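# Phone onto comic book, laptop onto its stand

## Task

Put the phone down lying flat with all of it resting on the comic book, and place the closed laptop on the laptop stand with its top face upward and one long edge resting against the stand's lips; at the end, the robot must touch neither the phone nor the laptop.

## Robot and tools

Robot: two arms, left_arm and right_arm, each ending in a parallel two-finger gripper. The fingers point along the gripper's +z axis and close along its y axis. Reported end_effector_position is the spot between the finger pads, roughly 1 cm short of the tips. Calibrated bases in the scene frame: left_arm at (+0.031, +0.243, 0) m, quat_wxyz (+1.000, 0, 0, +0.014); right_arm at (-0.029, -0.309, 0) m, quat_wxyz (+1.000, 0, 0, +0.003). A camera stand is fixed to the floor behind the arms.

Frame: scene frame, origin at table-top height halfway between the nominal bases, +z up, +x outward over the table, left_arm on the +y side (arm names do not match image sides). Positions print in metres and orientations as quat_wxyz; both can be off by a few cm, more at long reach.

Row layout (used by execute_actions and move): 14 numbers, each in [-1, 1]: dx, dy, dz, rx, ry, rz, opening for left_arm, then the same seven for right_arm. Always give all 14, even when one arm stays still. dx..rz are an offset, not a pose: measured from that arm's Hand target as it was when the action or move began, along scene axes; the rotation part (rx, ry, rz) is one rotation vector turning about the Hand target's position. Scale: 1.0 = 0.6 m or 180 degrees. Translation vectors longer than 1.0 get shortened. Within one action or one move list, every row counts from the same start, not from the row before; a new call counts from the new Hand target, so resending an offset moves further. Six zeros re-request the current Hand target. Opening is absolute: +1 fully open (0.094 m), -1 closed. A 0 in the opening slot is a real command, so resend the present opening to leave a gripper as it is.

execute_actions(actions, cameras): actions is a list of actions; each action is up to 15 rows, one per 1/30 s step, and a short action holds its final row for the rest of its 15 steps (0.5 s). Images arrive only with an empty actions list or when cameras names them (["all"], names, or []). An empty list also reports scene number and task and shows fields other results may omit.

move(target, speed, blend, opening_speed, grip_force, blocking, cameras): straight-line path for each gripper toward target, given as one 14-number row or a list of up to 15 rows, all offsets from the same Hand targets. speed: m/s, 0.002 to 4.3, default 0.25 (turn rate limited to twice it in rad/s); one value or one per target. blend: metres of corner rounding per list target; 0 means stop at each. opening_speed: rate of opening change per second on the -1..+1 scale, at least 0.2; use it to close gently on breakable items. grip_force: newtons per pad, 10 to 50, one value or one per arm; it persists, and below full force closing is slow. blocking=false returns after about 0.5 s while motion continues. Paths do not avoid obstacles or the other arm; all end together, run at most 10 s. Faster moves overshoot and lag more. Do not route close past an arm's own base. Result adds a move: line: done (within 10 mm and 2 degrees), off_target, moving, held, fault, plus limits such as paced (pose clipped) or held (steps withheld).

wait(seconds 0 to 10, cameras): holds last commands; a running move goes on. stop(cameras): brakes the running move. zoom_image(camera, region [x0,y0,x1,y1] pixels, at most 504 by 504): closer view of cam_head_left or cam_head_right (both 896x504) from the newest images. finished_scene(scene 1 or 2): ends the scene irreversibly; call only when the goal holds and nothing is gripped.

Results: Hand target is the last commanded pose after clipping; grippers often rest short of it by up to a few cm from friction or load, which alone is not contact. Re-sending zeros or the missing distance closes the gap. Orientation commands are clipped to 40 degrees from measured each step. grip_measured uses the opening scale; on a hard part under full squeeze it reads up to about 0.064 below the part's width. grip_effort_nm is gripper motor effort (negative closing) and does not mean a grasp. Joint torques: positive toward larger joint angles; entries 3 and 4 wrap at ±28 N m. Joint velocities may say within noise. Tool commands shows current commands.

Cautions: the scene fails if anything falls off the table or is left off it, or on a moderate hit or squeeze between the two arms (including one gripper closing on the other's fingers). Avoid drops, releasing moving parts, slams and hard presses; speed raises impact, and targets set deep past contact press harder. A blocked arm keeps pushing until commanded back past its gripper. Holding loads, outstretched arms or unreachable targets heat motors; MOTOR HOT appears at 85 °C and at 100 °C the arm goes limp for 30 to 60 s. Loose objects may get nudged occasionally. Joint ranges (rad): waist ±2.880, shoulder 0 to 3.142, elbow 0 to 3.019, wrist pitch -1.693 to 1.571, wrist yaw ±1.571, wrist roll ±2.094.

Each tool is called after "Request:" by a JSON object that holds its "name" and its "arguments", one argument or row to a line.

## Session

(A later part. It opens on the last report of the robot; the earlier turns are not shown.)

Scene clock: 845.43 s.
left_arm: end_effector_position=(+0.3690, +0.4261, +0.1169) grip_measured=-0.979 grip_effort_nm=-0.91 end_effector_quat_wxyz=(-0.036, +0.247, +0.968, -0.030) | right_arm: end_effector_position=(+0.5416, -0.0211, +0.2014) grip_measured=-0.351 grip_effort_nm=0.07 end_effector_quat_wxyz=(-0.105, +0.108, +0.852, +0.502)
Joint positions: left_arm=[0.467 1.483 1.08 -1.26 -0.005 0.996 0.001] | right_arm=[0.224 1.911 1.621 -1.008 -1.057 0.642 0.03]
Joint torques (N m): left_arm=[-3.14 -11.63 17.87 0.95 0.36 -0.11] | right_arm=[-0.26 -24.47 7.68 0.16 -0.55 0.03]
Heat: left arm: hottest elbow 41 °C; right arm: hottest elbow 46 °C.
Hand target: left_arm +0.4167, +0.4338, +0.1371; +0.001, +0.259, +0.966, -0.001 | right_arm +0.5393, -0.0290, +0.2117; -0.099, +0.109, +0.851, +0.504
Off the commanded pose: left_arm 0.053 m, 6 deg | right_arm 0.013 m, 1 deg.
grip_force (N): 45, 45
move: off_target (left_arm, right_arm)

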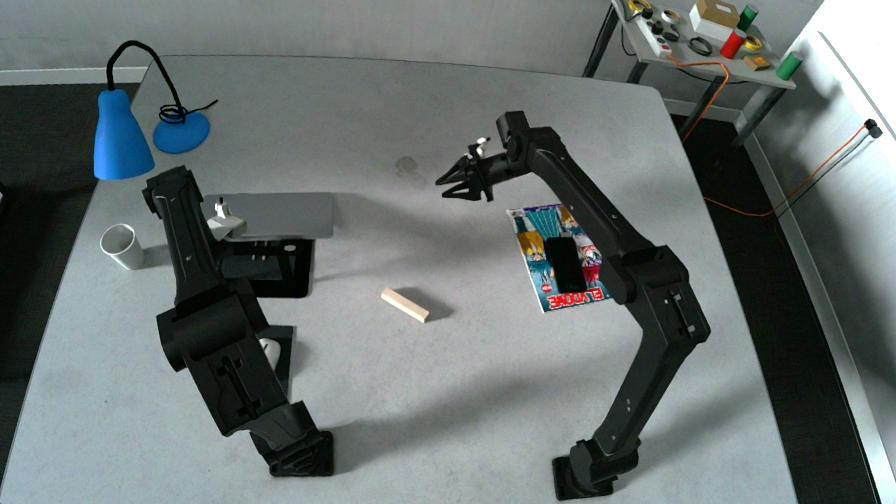

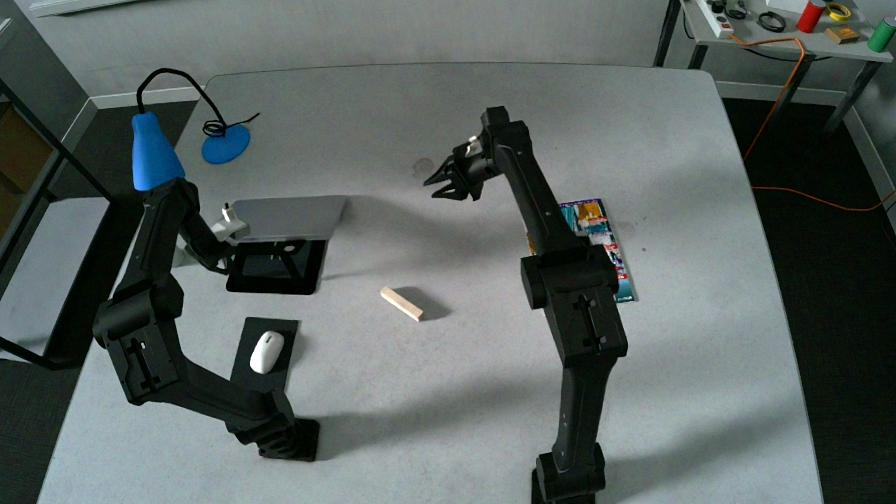

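Request:
{"name": "move", "arguments": {
  "target": [
    [-0.1,0.0,0.01,0,0,0,-1,0,0,0,0,0,0,-0.35],
    [-0.1,0.02,0.002,0,0,0,-1,0,0,0,0,0,0,-0.35],
    [0.03,0.02,0.002,0,0,0,-1,0,0,0,0,0,0,-0.35]
  ],
  "speed": 0.08,
  "cameras": ["all"]
}}

Request:
{"name": "zoom_image", "arguments": {
  "camera": "cam_head_left",
  "region": [140, 160, 340, 320]
}}

Request:
{"name": "zoom_image", "arguments": {
  "camera": "cam_head_right",
  "region": [140, 160, 340, 320]
}}

Scene clock: 853.50 s.
left_arm: end_effector_position=(+0.3886, +0.4398, +0.1190) grip_measured=-0.979 grip_effort_nm=-0.91 end_effector_quat_wxyz=(-0.033, +0.247, +0.968, -0.028) | right_arm: end_effector_position=(+0.5416, -0.0211, +0.2014) grip_measured=-0.351 grip_effort_nm=0.07 end_effector_quat_wxyz=(-0.105, +0.108, +0.852, +0.502)
Joint positions: left_arm=[0.474 1.536 1.146 -1.267 -0.004 1.002 0.001] | right_arm=[0.224 1.911 1.621 -1.008 -1.057 0.642 0.03]
Joint torques (N m): left_arm=[-4.13 -11.75 17.95 0.95 0.36 -0.06] | right_arm=[-0.26 -24.35 7.66 0.16 -0.55 0.03]
Heat: left arm: hottest elbow 41 °C; right arm: hottest elbow 45 °C.
Hand target: left_arm +0.4349, +0.4457, +0.1384; +0.001, +0.259, +0.966, -0.001 | right_arm +0.5393, -0.0290, +0.2117; -0.099, +0.109, +0.851, +0.504
Off the commanded pose: left_arm 0.050 m, 5 deg | right_arm 0.013 m, 1 deg.
grip_force (N): 45, 45
move: off_target (left_arm, right_arm)

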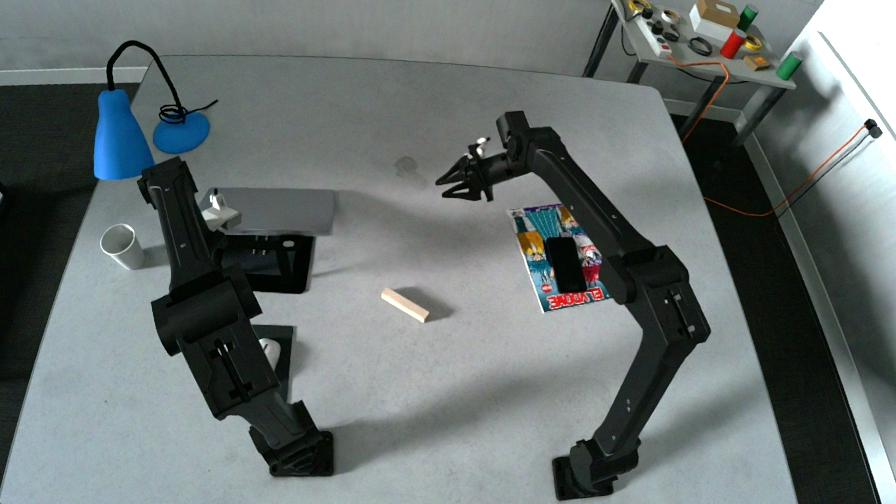

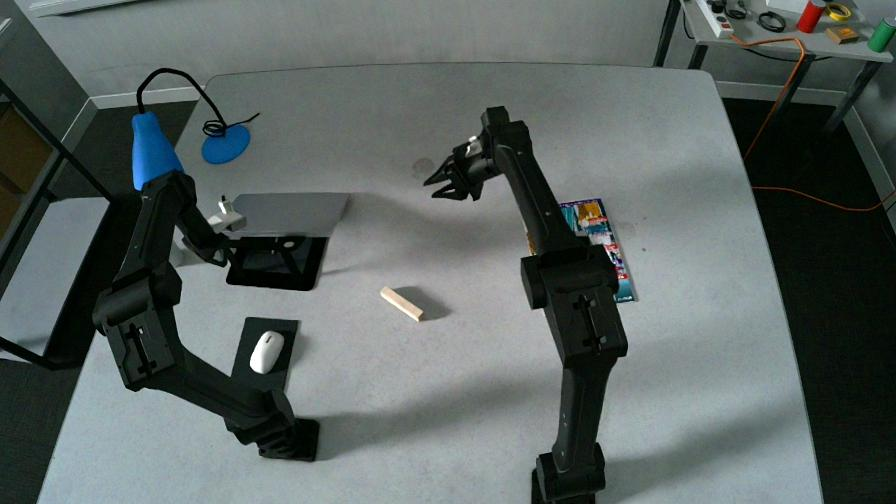

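Scaled by 2.520.

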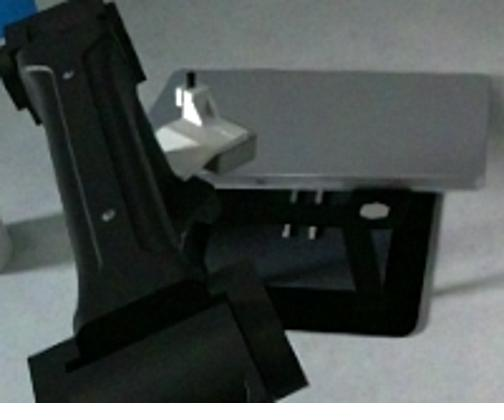

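Scaled by 2.520.

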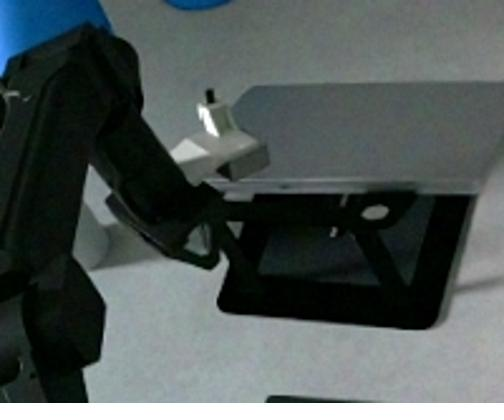

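Request:
{"name": "move", "arguments": {
  "target": [
    [-0.12,-0.02,0.0,0,0,0,-1,0,0,0,0,0,0,-0.35],
    [-0.25,-0.02,0.12,0,0,0,-1,0,0,0,0,0,0,-0.35]
  ],
  "speed": 0.12,
  "cameras": ["all"]
}}

Request:
{"name": "zoom_image", "arguments": {
  "camera": "cam_head_left",
  "region": [180, 170, 360, 310]
}}

Request:
{"name": "zoom_image", "arguments": {
  "camera": "cam_head_right",
  "region": [180, 170, 360, 310]
}}

Scene clock: 860.33 s.
left_arm: end_effector_position=(+0.2902, +0.4323, +0.2070) grip_measured=-0.979 grip_effort_nm=-0.92 end_effector_quat_wxyz=(-0.001, +0.262, +0.965, +0.000) | right_arm: end_effector_position=(+0.5416, -0.0211, +0.2014) grip_measured=-0.351 grip_effort_nm=0.07 end_effector_quat_wxyz=(-0.105, +0.108, +0.852, +0.502)
Joint positions: left_arm=[0.603 1.187 1.05 -1.435 -0.001 1.162 0.001] | right_arm=[0.224 1.911 1.621 -1.008 -1.057 0.642 0.03]
Joint torques (N m): left_arm=[-0.09 -9.93 10.29 0.05 0.17 0.11] | right_arm=[-0.26 -24.47 7.66 0.17 -0.54 0.03]
Heat: left arm: hottest elbow 42 °C; right arm: hottest elbow 45 °C.
Hand target: left_arm +0.2849, +0.4337, +0.2104; +0.001, +0.259, +0.966, -0.001 | right_arm +0.5393, -0.0290, +0.2117; -0.099, +0.109, +0.851, +0.504
Off the commanded pose: left_arm 0.006 m, 0 deg | right_arm 0.013 m, 1 deg.
grip_force (N): 45, 45
move: off_target (right_arm)

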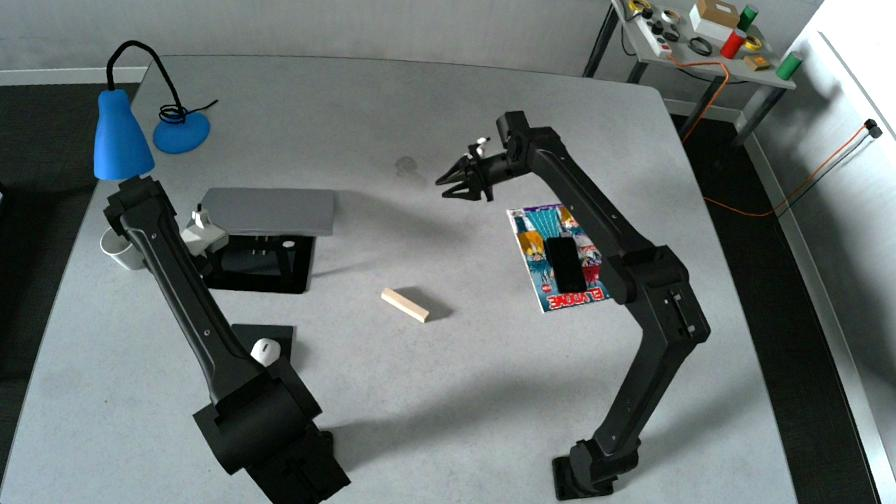

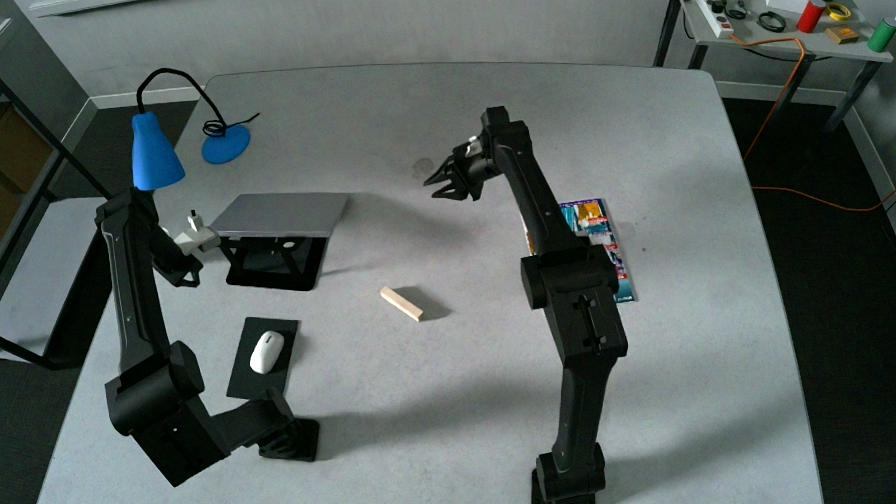

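Scaled by 2.800.

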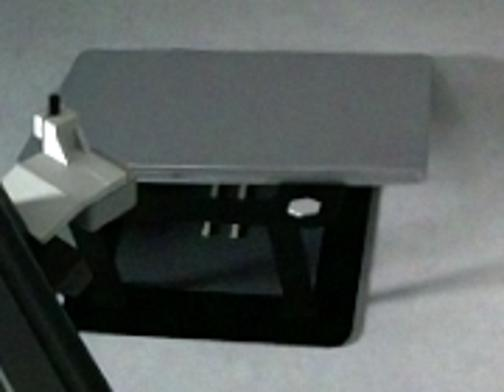

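Scaled by 2.800.

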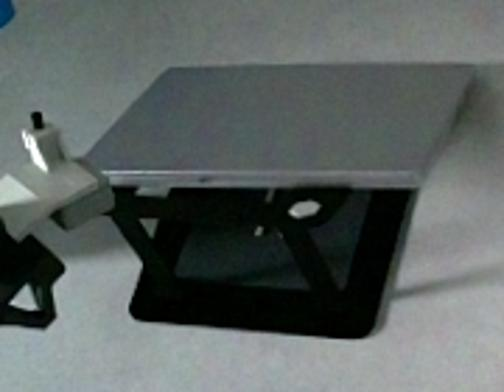

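Request:
{"name": "move", "arguments": {
  "target": [-0.15,-0.1,0.05,0,0,0,-1,0,-0.2,0,0,0,0,-0.35],
  "speed": 0.25,
  "cameras": ["all"]
}}

Request:
{"name": "zoom_image", "arguments": {
  "camera": "cam_head_left",
  "region": [190, 170, 350, 310]
}}

Request:
{"name": "zoom_image", "arguments": {
  "camera": "cam_head_right",
  "region": [200, 170, 360, 310]
}}

Request:
{"name": "zoom_image", "arguments": {
  "camera": "cam_head_left",
  "region": [200, 170, 280, 220]
}}

Request:
{"name": "zoom_image", "arguments": {
  "camera": "cam_head_left",
  "region": [270, 170, 350, 220]
}}

Scene clock: 889.37 s.
left_arm: end_effector_position=(+0.2006, +0.3747, +0.2444) grip_measured=-0.979 grip_effort_nm=-0.92 end_effector_quat_wxyz=(+0.006, +0.262, +0.965, +0.008) | right_arm: end_effector_position=(+0.5286, -0.1523, +0.2038) grip_measured=-0.351 grip_effort_nm=0.07 end_effector_quat_wxyz=(-0.108, +0.120, +0.848, +0.504)
Joint positions: left_arm=[0.633 0.87 0.944 -1.626 -0.001 1.193 0.001] | right_arm=[0.002 1.905 1.621 -1.403 -1.079 0.219 0.03]
Joint torques (N m): left_arm=[-0.26 -3.9 9.24 -0.03 0.15 0.09] | right_arm=[0.91 -20.66 11.04 -0.36 -0.44 0.03]
Heat: left arm: hottest elbow 40 °C; right arm: hottest elbow 43 °C.
Hand target: left_arm +0.1948, +0.3737, +0.2404; +0.001, +0.259, +0.966, -0.001 | right_arm +0.5393, -0.1490, +0.2117; -0.099, +0.109, +0.851, +0.504
Off the commanded pose: left_arm 0.007 m, 1 deg | right_arm 0.014 m, 2 deg.
grip_force (N): 45, 45
move: off_target (right_arm)

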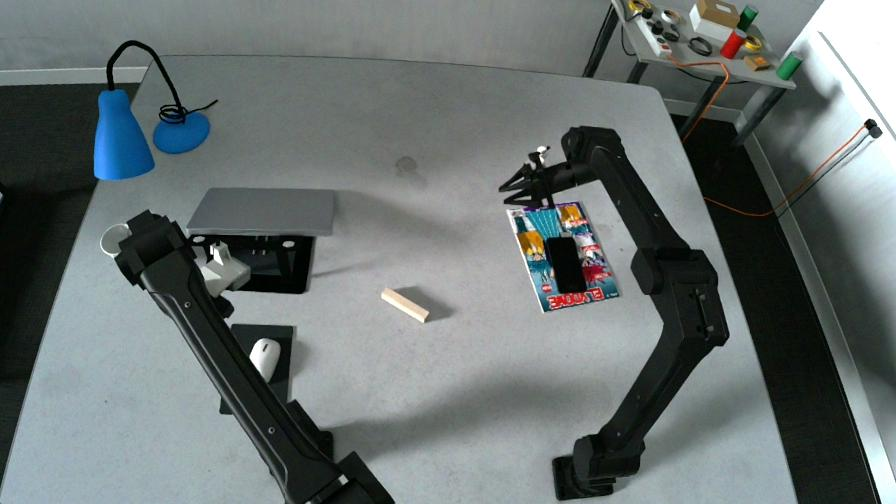

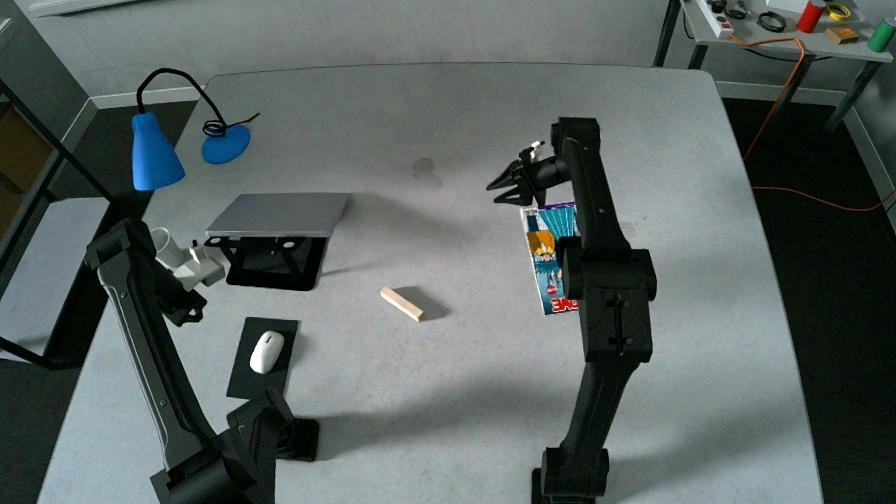

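Scaled by 3.150.

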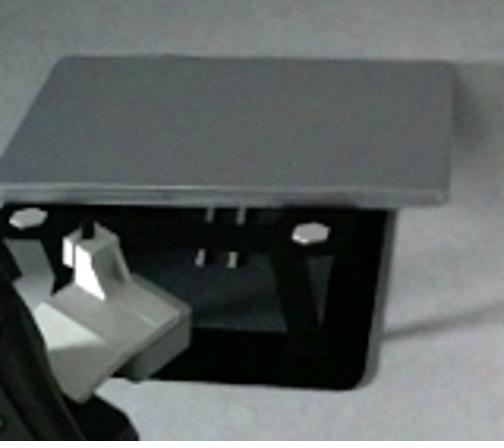

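Scaled by 3.150.

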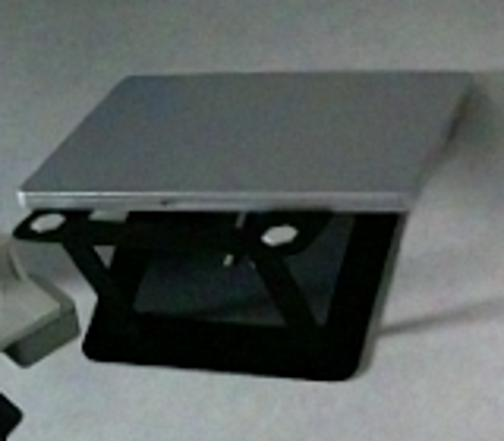

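Scaled by 6.300.

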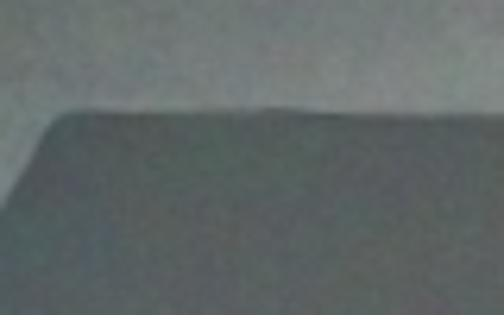

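Scaled by 6.300.

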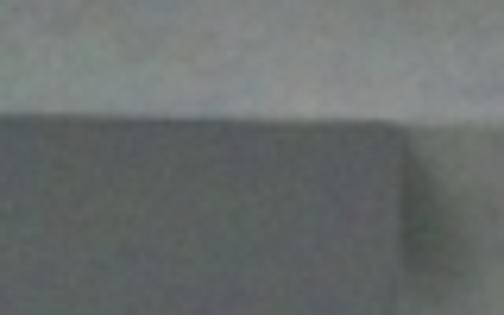

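Request:
{"name": "move", "arguments": {
  "target": [
    [0.367,0.1355,-0.06,0,0,0.167,-1,0,0,0,0,0,0,-0.35],
    [0.367,0.1355,-0.165,0,0,0.167,-1,0,0,0,0,0,0,-0.35]
  ],
  "speed": [0.25,0.08],
  "cameras": ["all"]
}}

Request:
{"name": "zoom_image", "arguments": {
  "camera": "cam_head_left",
  "region": [180, 170, 340, 310]
}}

Request:
{"name": "zoom_image", "arguments": {
  "camera": "cam_head_right",
  "region": [180, 170, 340, 310]
}}

Scene clock: 907.77 s.
left_arm: end_effector_position=(+0.4118, +0.4605, +0.1551) grip_measured=-0.979 grip_effort_nm=-0.92 end_effector_quat_wxyz=(+0.006, -0.003, +1.000, +0.002) | right_arm: end_effector_position=(+0.5286, -0.1523, +0.2038) grip_measured=-0.351 grip_effort_nm=0.07 end_effector_quat_wxyz=(-0.108, +0.120, +0.848, +0.504)
Joint positions: left_arm=[0.492 1.518 1.228 -1.268 0.002 0.515 0.001] | right_arm=[0.002 1.905 1.621 -1.403 -1.079 0.218 0.03]
Joint torques (N m): left_arm=[-1.96 -12.4 8.34 1.2 0.01 -0.07] | right_arm=[1.03 -20.6 11.03 -0.35 -0.44 0.03]
Heat: left arm: hottest elbow 39 °C; right arm: hottest elbow 44 °C.
Hand target: left_arm +0.4150, +0.4551, +0.1414; +0.001, +0.000, +1.000, +0.000 | right_arm +0.5393, -0.1490, +0.2117; -0.099, +0.109, +0.851, +0.504
Off the commanded pose: left_arm 0.015 m, 1 deg | right_arm 0.014 m, 2 deg.
grip_force (N): 45, 45
move: off_target (left_arm, right_arm)

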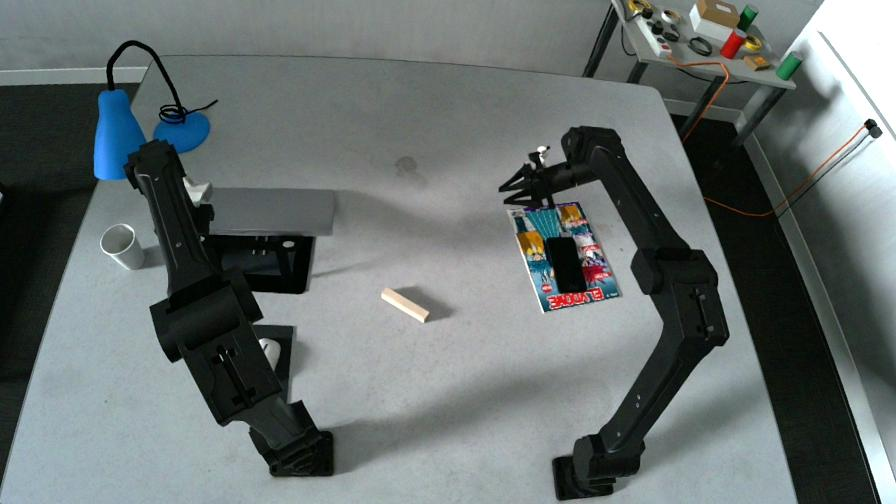

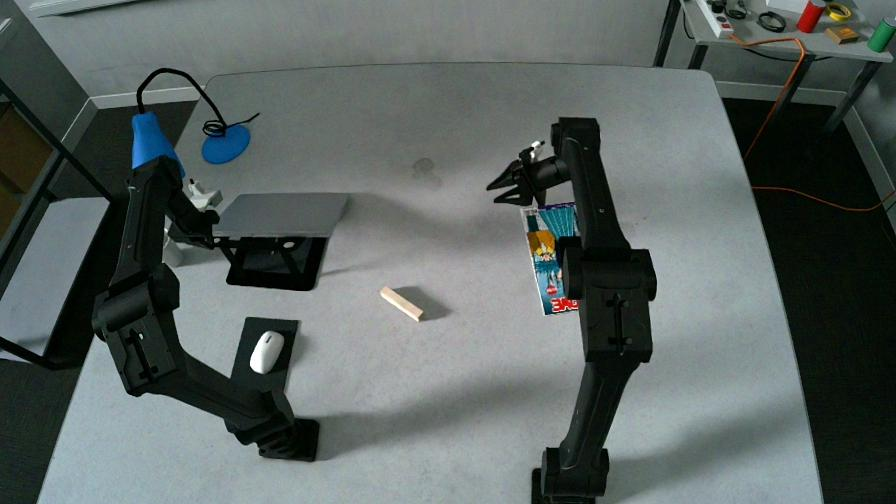

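Scaled by 3.150.

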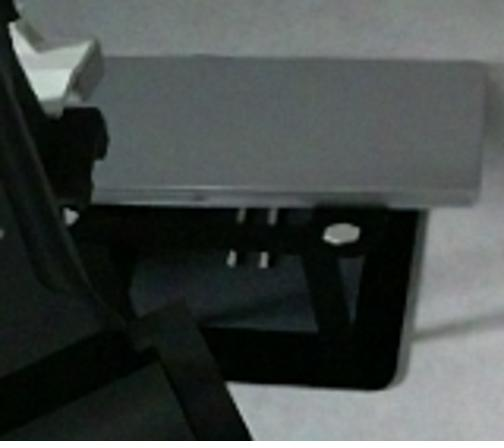

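Scaled by 3.150.

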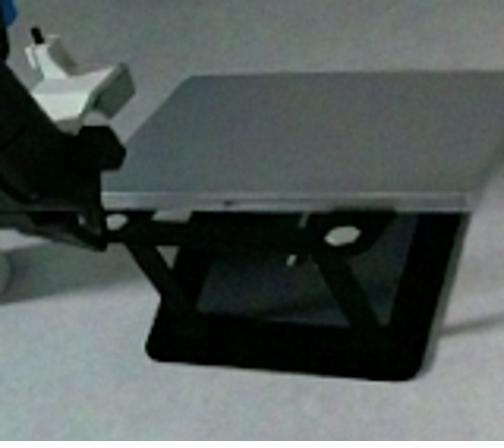

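Request:
{"name": "move", "arguments": {
  "target": [
    [0.025,-0.02,0.005,0,0,0,-1,0,0,0,0,0,0,-0.35],
    [0.025,-0.02,-0.045,0,0,0,-1,0,0,0,0,0,0,-0.35]
  ],
  "speed": [0.1,0.05],
  "cameras": ["cam_head_right","cam_head_left"]
}}

Request:
{"name": "zoom_image", "arguments": {
  "camera": "cam_head_right",
  "region": [190, 180, 290, 270]
}}

Request:
{"name": "zoom_image", "arguments": {
  "camera": "cam_head_left",
  "region": [180, 180, 280, 270]
}}

Scene clock: 914.43 s.
left_arm: end_effector_position=(+0.4375, +0.4511, +0.1445) grip_measured=-0.979 grip_effort_nm=-0.92 end_effector_quat_wxyz=(+0.031, +0.000, +0.999, +0.015) | right_arm: end_effector_position=(+0.5286, -0.1523, +0.2038) grip_measured=-0.351 grip_effort_nm=0.07 end_effector_quat_wxyz=(-0.108, +0.120, +0.848, +0.504)
Joint positions: left_arm=[0.447 1.538 1.22 -1.184 0.002 0.475 0.001] | right_arm=[0.002 1.905 1.621 -1.403 -1.079 0.218 0.03]
Joint torques (N m): left_arm=[-1.61 -11.52 6.86 0.54 -0.04 -0.07] | right_arm=[0.97 -20.48 11.06 -0.36 -0.44 0.03]
Heat: left arm: hottest elbow 39 °C; right arm: hottest elbow 45 °C.
Hand target: left_arm +0.4300, +0.4430, +0.1143; +0.001, +0.000, +1.000, +0.000 | right_arm +0.5393, -0.1490, +0.2117; -0.099, +0.109, +0.851, +0.504
Off the commanded pose: left_arm 0.032 m, 4 deg | right_arm 0.014 m, 2 deg.
grip_force (N): 45, 45
move: off_target (left_arm, right_arm)

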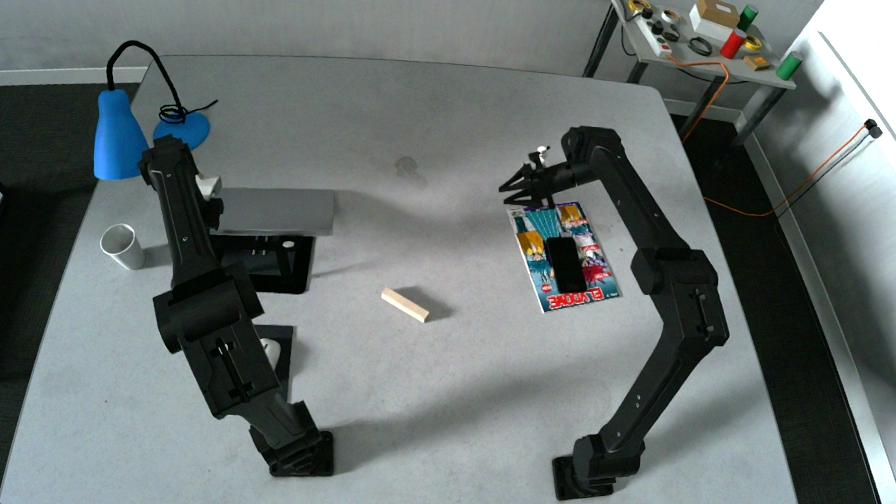

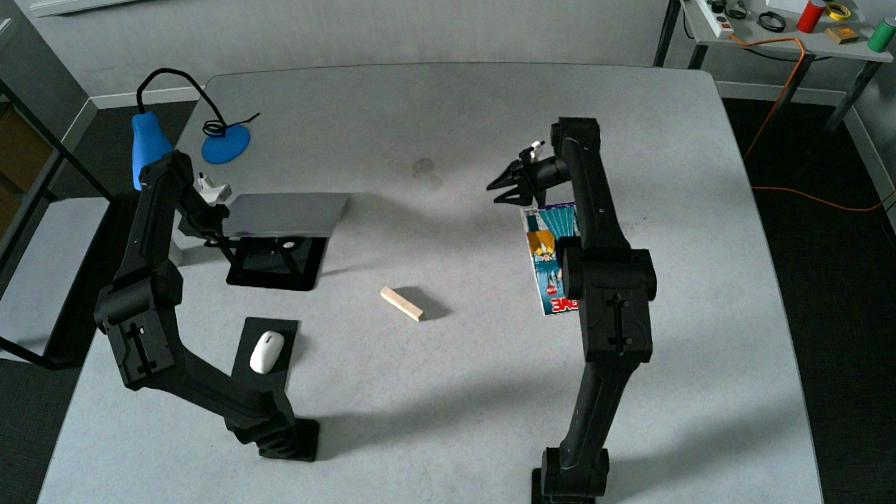

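Scaled by 5.040.

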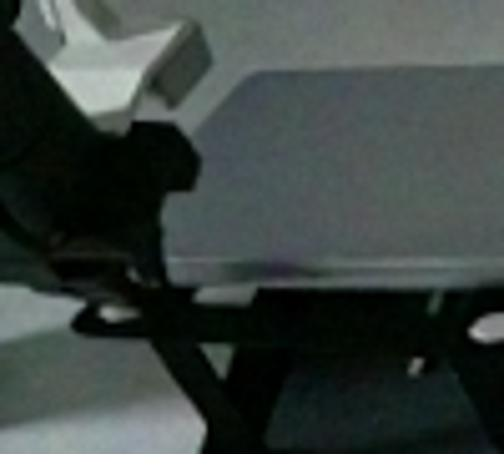

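Scaled by 5.040.

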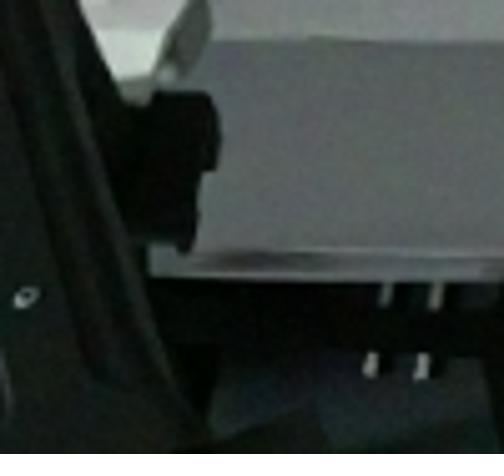

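Request:
{"name": "move", "arguments": {
  "target": [
    [0.0,0.0,0.03,0,0,0,-1,0,0,0,0,0,0,-0.35],
    [0.085,0.0,0.035,0,0,0,-1,0,0,0,0,0,0,-0.35]
  ],
  "speed": [0.1,0.05],
  "cameras": ["cam_head_right","cam_head_left"]
}}

Request:
{"name": "zoom_image", "arguments": {
  "camera": "cam_head_right",
  "region": [190, 170, 350, 310]
}}

Request:
{"name": "zoom_image", "arguments": {
  "camera": "cam_head_left",
  "region": [180, 170, 340, 310]
}}

Scene clock: 920.67 s.
left_arm: end_effector_position=(+0.4590, +0.4471, +0.1338) grip_measured=-0.979 grip_effort_nm=-0.92 end_effector_quat_wxyz=(-0.004, -0.008, +1.000, +0.000) | right_arm: end_effector_position=(+0.5286, -0.1523, +0.2038) grip_measured=-0.351 grip_effort_nm=0.07 end_effector_quat_wxyz=(-0.108, +0.120, +0.848, +0.504)
Joint positions: left_arm=[0.416 1.637 1.311 -1.253 -0.004 0.428 0.001] | right_arm=[0.002 1.905 1.621 -1.403 -1.079 0.218 0.03]
Joint torques (N m): left_arm=[-3.19 -13.98 14.37 0.17 0.21 -0.1] | right_arm=[1.03 -20.54 11.04 -0.39 -0.44 0.03]
Heat: left arm: hottest elbow 38 °C; right arm: hottest elbow 45 °C.
Hand target: left_arm +0.4811, +0.4431, +0.1355; +0.001, +0.000, +1.000, +0.000 | right_arm +0.5393, -0.1490, +0.2117; -0.099, +0.109, +0.851, +0.504
Off the commanded pose: left_arm 0.022 m, 1 deg | right_arm 0.014 m, 2 deg.
grip_force (N): 45, 45
move: off_target (left_arm, right_arm)

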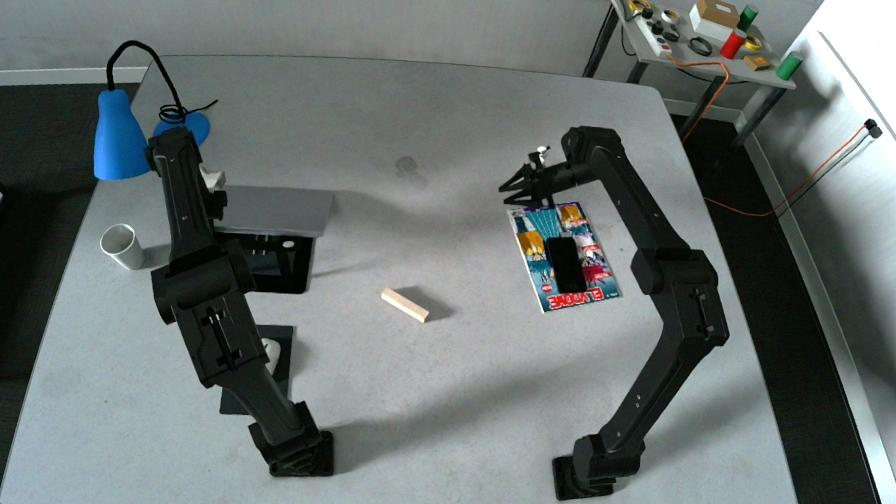

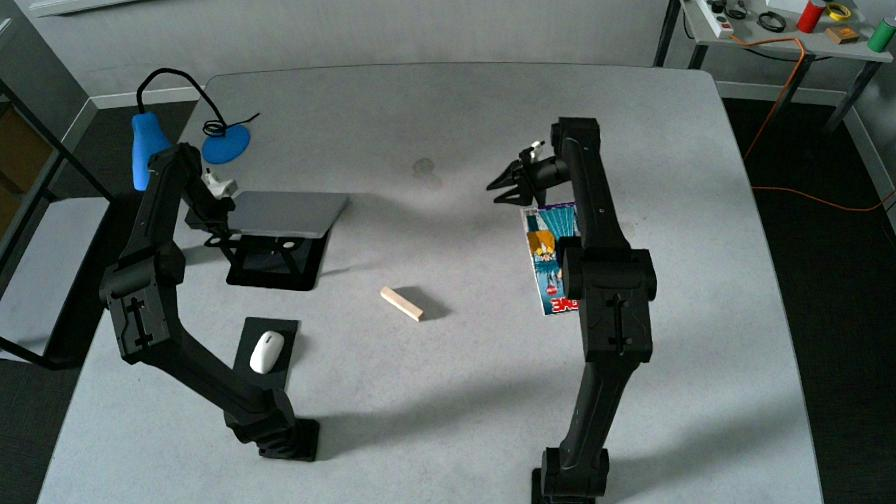

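Scaled by 3.150.

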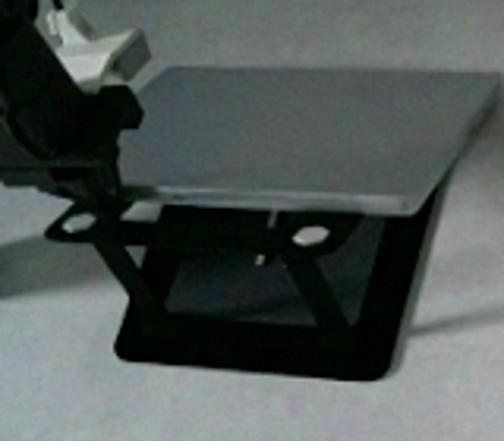

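Scaled by 3.150.

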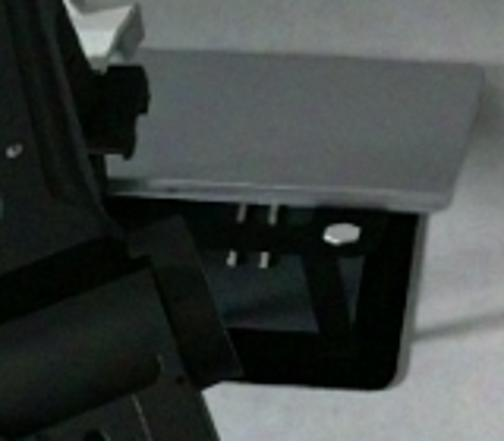

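Request:
{"name": "move", "arguments": {
  "target": [
    [-0.05,0.0,0.04,0,0,0,-1,0,0,0,0,0,0,-0.35],
    [-0.4,-0.13,0.17,0,0,0,-1,0,0,0,0,0,0,-0.35]
  ],
  "speed": [0.1,0.25],
  "blend": [0.02,0],
  "cameras": ["cam_head_right","cam_head_left"]
}}

Request:
{"name": "zoom_image", "arguments": {
  "camera": "cam_head_right",
  "region": [200, 170, 360, 310]
}}

Request:
{"name": "zoom_image", "arguments": {
  "camera": "cam_head_left",
  "region": [190, 170, 350, 310]
}}

Request:
{"name": "zoom_image", "arguments": {
  "camera": "cam_head_left",
  "region": [200, 170, 280, 220]
}}

Request:
{"name": "zoom_image", "arguments": {
  "camera": "cam_head_left",
  "region": [270, 170, 350, 220]
}}

Scene clock: 927.67 s.
left_arm: end_effector_position=(+0.2475, +0.3647, +0.2412) grip_measured=-0.979 grip_effort_nm=-0.92 end_effector_quat_wxyz=(+0.009, +0.003, +1.000, +0.005) | right_arm: end_effector_position=(+0.5286, -0.1523, +0.2038) grip_measured=-0.351 grip_effort_nm=0.07 end_effector_quat_wxyz=(-0.108, +0.120, +0.848, +0.504)
Joint positions: left_arm=[0.485 0.964 0.987 -1.573 -0.001 0.52 0.001] | right_arm=[0.002 1.905 1.621 -1.403 -1.079 0.218 0.03]
Joint torques (N m): left_arm=[0.15 -6.01 9.63 -0.06 0.11 0.05] | right_arm=[0.91 -20.54 11.03 -0.34 -0.44 0.03]
Heat: left arm: hottest elbow 39 °C; right arm: hottest elbow 46 °C.
Hand target: left_arm +0.2411, +0.3650, +0.2375; +0.001, +0.000, +1.000, +0.000 | right_arm +0.5393, -0.1490, +0.2117; -0.099, +0.109, +0.851, +0.504
Off the commanded pose: left_arm 0.007 m, 1 deg | right_arm 0.014 m, 2 deg.
grip_force (N): 45, 45
move: off_target (right_arm); blend cut to 0.0189 m at target 1

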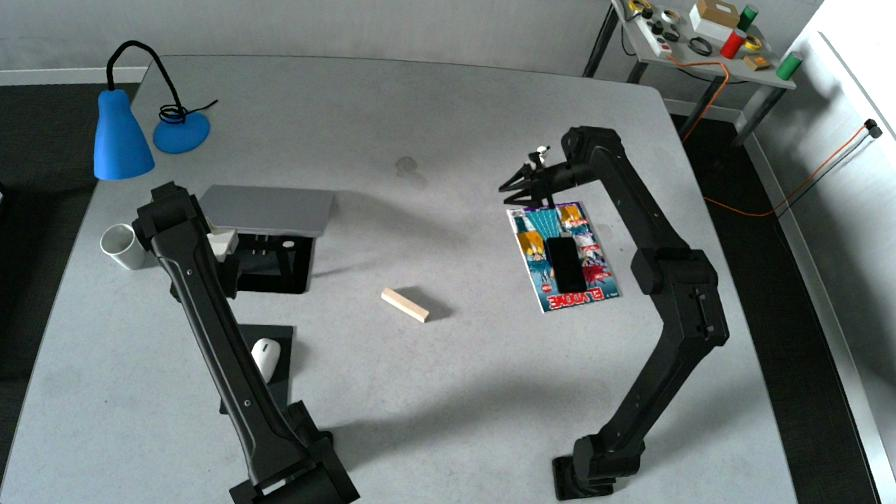

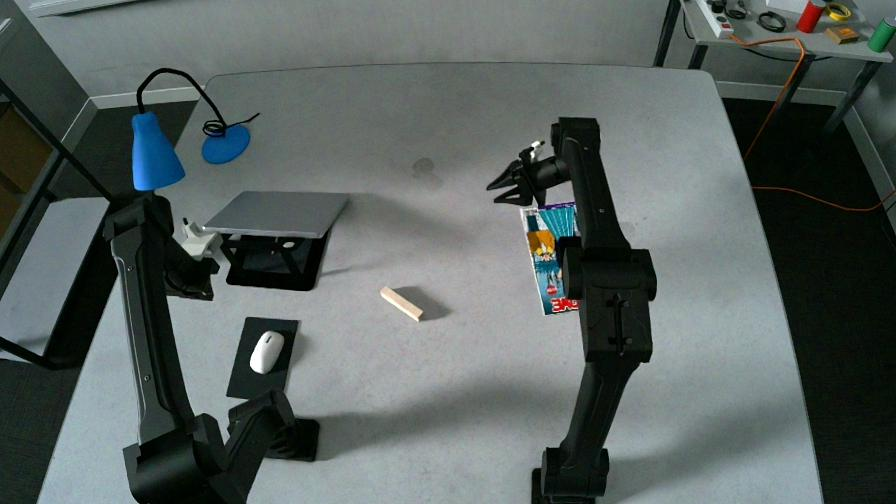

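Scaled by 3.150.

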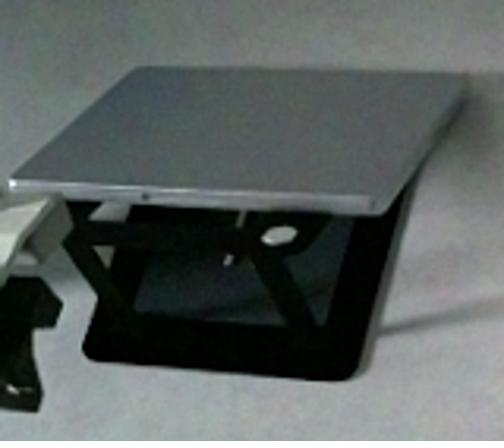

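Scaled by 3.150.

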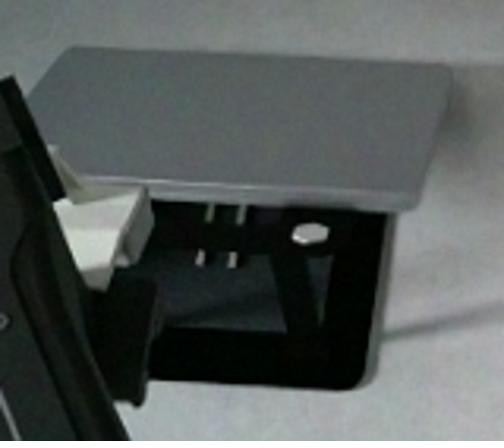

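Scaled by 6.300.

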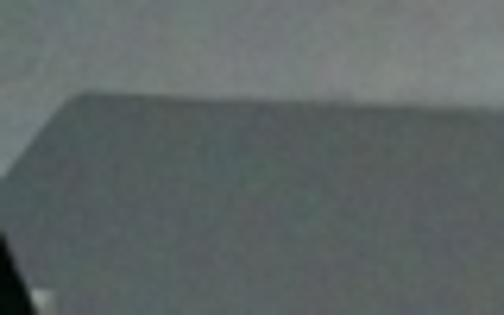

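Scaled by 6.300.

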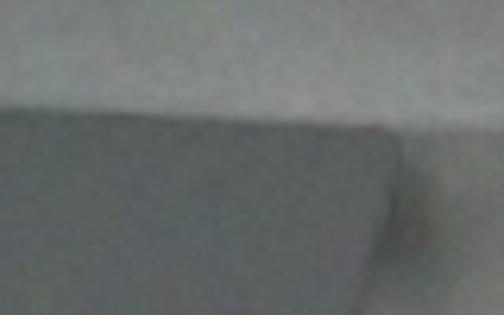

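Request:
{"name": "move", "arguments": {
  "target": [
    [0.28,0.01,-0.11,0,0,-0.017,0.6,0,0,0,0,0,0,-0.35],
    [0.285,0.01,-0.165,0,0,-0.017,0.6,0,0,0,0,0,0,-0.35],
    [0.41,0.01,-0.165,0,0,-0.017,0.6,0,0,0,0,0,0,-0.35]
  ],
  "speed": [0.25,0.06,0.05],
  "cameras": ["cam_head_right","cam_head_left"]
}}

Request:
{"name": "zoom_image", "arguments": {
  "camera": "cam_head_right",
  "region": [200, 170, 360, 310]
}}

Request:
{"name": "zoom_image", "arguments": {
  "camera": "cam_head_left",
  "region": [190, 170, 350, 310]
}}

Scene clock: 945.17 s.
left_arm: end_effector_position=(+0.4383, +0.3729, +0.1334) grip_measured=+0.598 grip_effort_nm=0.13 end_effector_quat_wxyz=(-0.036, +0.016, +0.999, -0.008) | right_arm: end_effector_position=(+0.5286, -0.1523, +0.2038) grip_measured=-0.351 grip_effort_nm=0.07 end_effector_quat_wxyz=(-0.108, +0.120, +0.848, +0.504)
Joint positions: left_arm=[0.278 1.562 1.217 -1.299 -0.008 0.338 0.075] | right_arm=[0.002 1.905 1.621 -1.403 -1.079 0.218 0.03]
Joint torques (N m): left_arm=[-4.37 -10.87 17.29 1.78 0.46 -0.12] | right_arm=[1.03 -20.54 11.03 -0.39 -0.44 0.03]
Heat: left arm: hottest elbow 39 °C; right arm: hottest elbow 46 °C.
Hand target: left_arm +0.4870, +0.3710, +0.1384; +0.001, +0.027, +1.000, +0.000 | right_arm +0.5393, -0.1490, +0.2117; -0.099, +0.109, +0.851, +0.504
Off the commanded pose: left_arm 0.049 m, 4 deg | right_arm 0.014 m, 2 deg.
grip_force (N): 45, 45
move: off_target (left_arm, right_arm)

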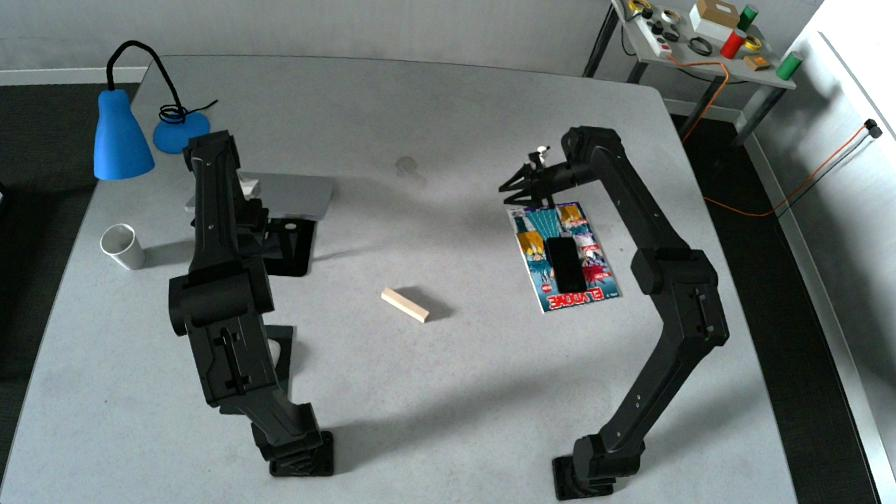

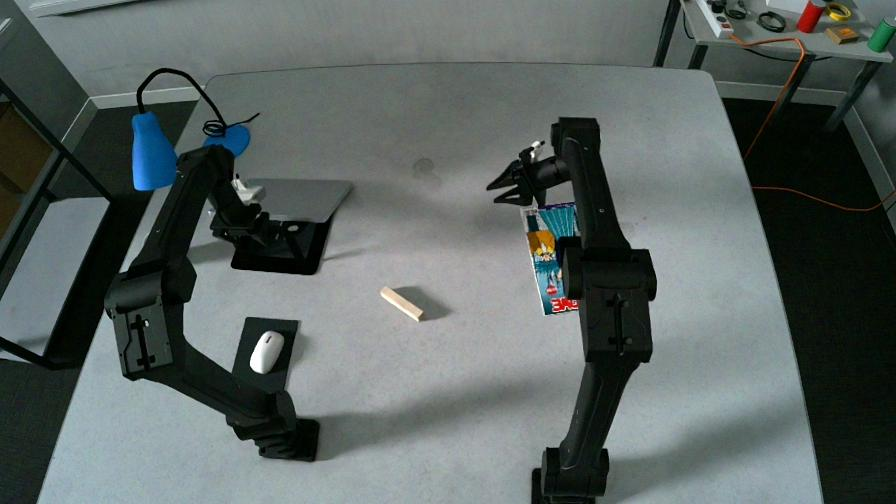

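Scaled by 3.150.

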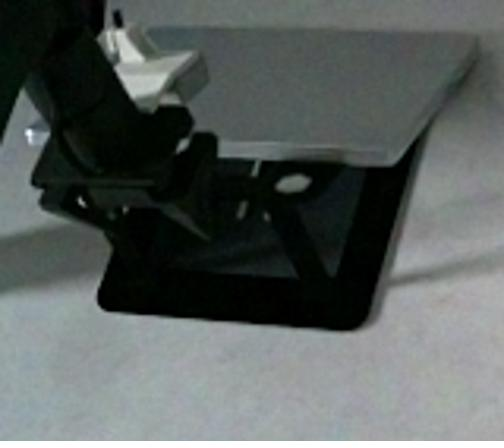

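Scaled by 3.150.

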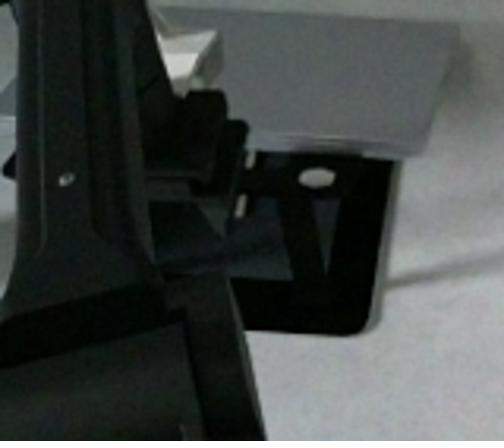

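Request:
{"name": "move", "arguments": {
  "target": [
    [-0.1,0.0,0.0,0,0,0,0.6,0,0,0,0,0,0,-0.35],
    [-0.1,0.0,0.085,0,0,0,0.6,0,0,0,0,0,0,-0.35],
    [-0.04,0.0,0.085,0,0,0,0.6,0,0,0,0,0,0,-0.35],
    [-0.04,0.0,-0.02,0,0,0,0.6,0,0,0,0,0,0,-0.35]
  ],
  "speed": [0.1,0.15,0.1,0.05],
  "cameras": ["cam_head_right","cam_head_left"]
}}

Request:
{"name": "zoom_image", "arguments": {
  "camera": "cam_head_right",
  "region": [200, 160, 360, 300]
}}

Request:
{"name": "zoom_image", "arguments": {
  "camera": "cam_head_left",
  "region": [180, 160, 340, 300]
}}

Scene clock: 957.23 s.
left_arm: end_effector_position=(+0.4688, +0.3789, +0.1504) grip_measured=+0.598 grip_effort_nm=0.13 end_effector_quat_wxyz=(+0.025, +0.024, +0.999, +0.008) | right_arm: end_effector_position=(+0.5286, -0.1523, +0.2038) grip_measured=-0.351 grip_effort_nm=0.07 end_effector_quat_wxyz=(-0.108, +0.120, +0.848, +0.504)
Joint positions: left_arm=[0.274 1.547 1.247 -1.218 0.001 0.351 0.075] | right_arm=[0.002 1.905 1.621 -1.403 -1.079 0.218 0.03]
Joint torques (N m): left_arm=[-2.73 -12.22 7.51 0.58 0 -0.05] | right_arm=[0.97 -20.54 11.03 -0.36 -0.44 0.03]
Heat: left arm: hottest elbow 41 °C; right arm: hottest elbow 47 °C.
Hand target: left_arm +0.4631, +0.3710, +0.1264; +0.001, +0.027, +1.000, +0.000 | right_arm +0.5393, -0.1490, +0.2117; -0.099, +0.109, +0.851, +0.504
Off the commanded pose: left_arm 0.026 m, 3 deg | right_arm 0.014 m, 2 deg.
grip_force (N): 45, 45
move: off_target (left_arm, right_arm)

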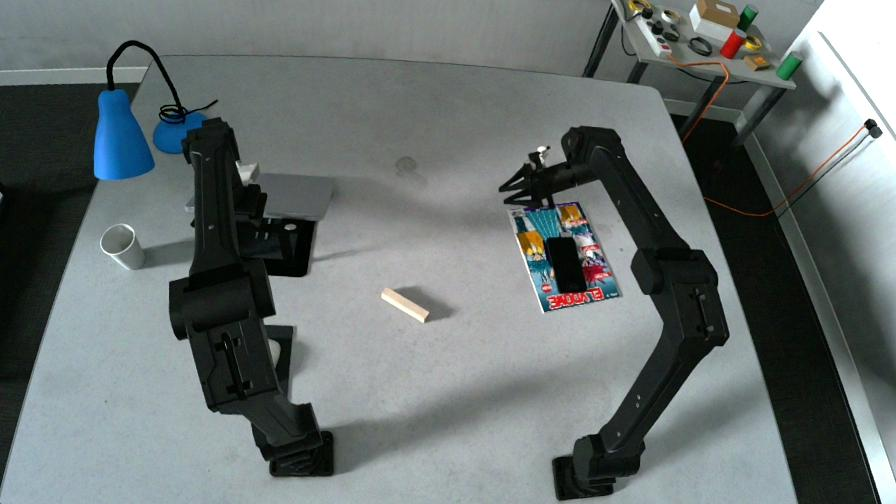

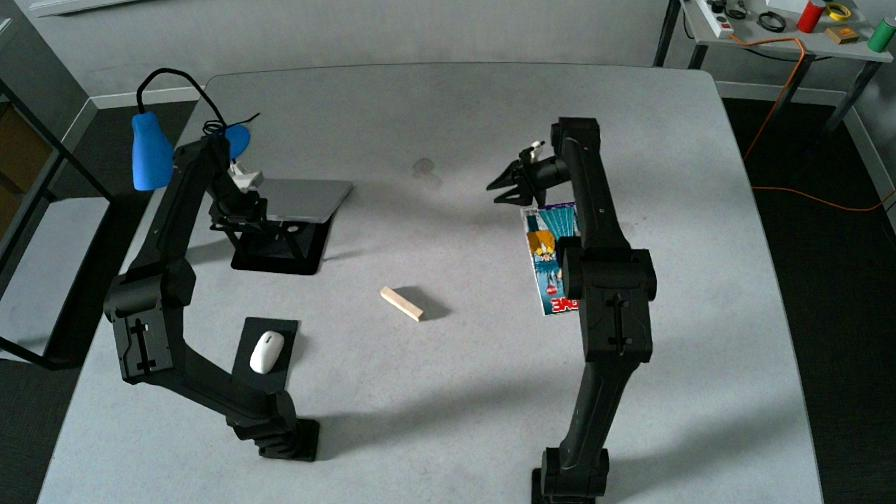

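Scaled by 3.150.

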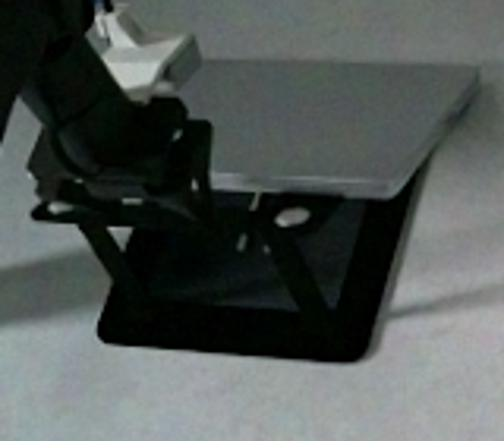

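Scaled by 3.150.

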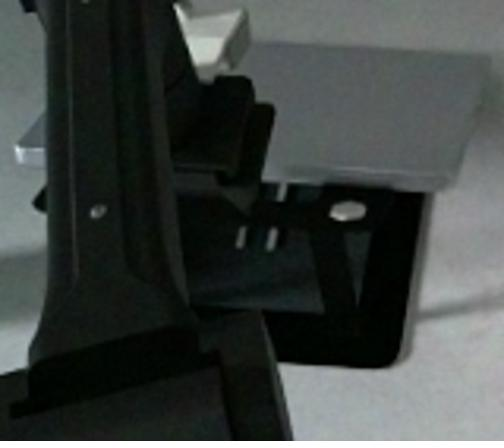

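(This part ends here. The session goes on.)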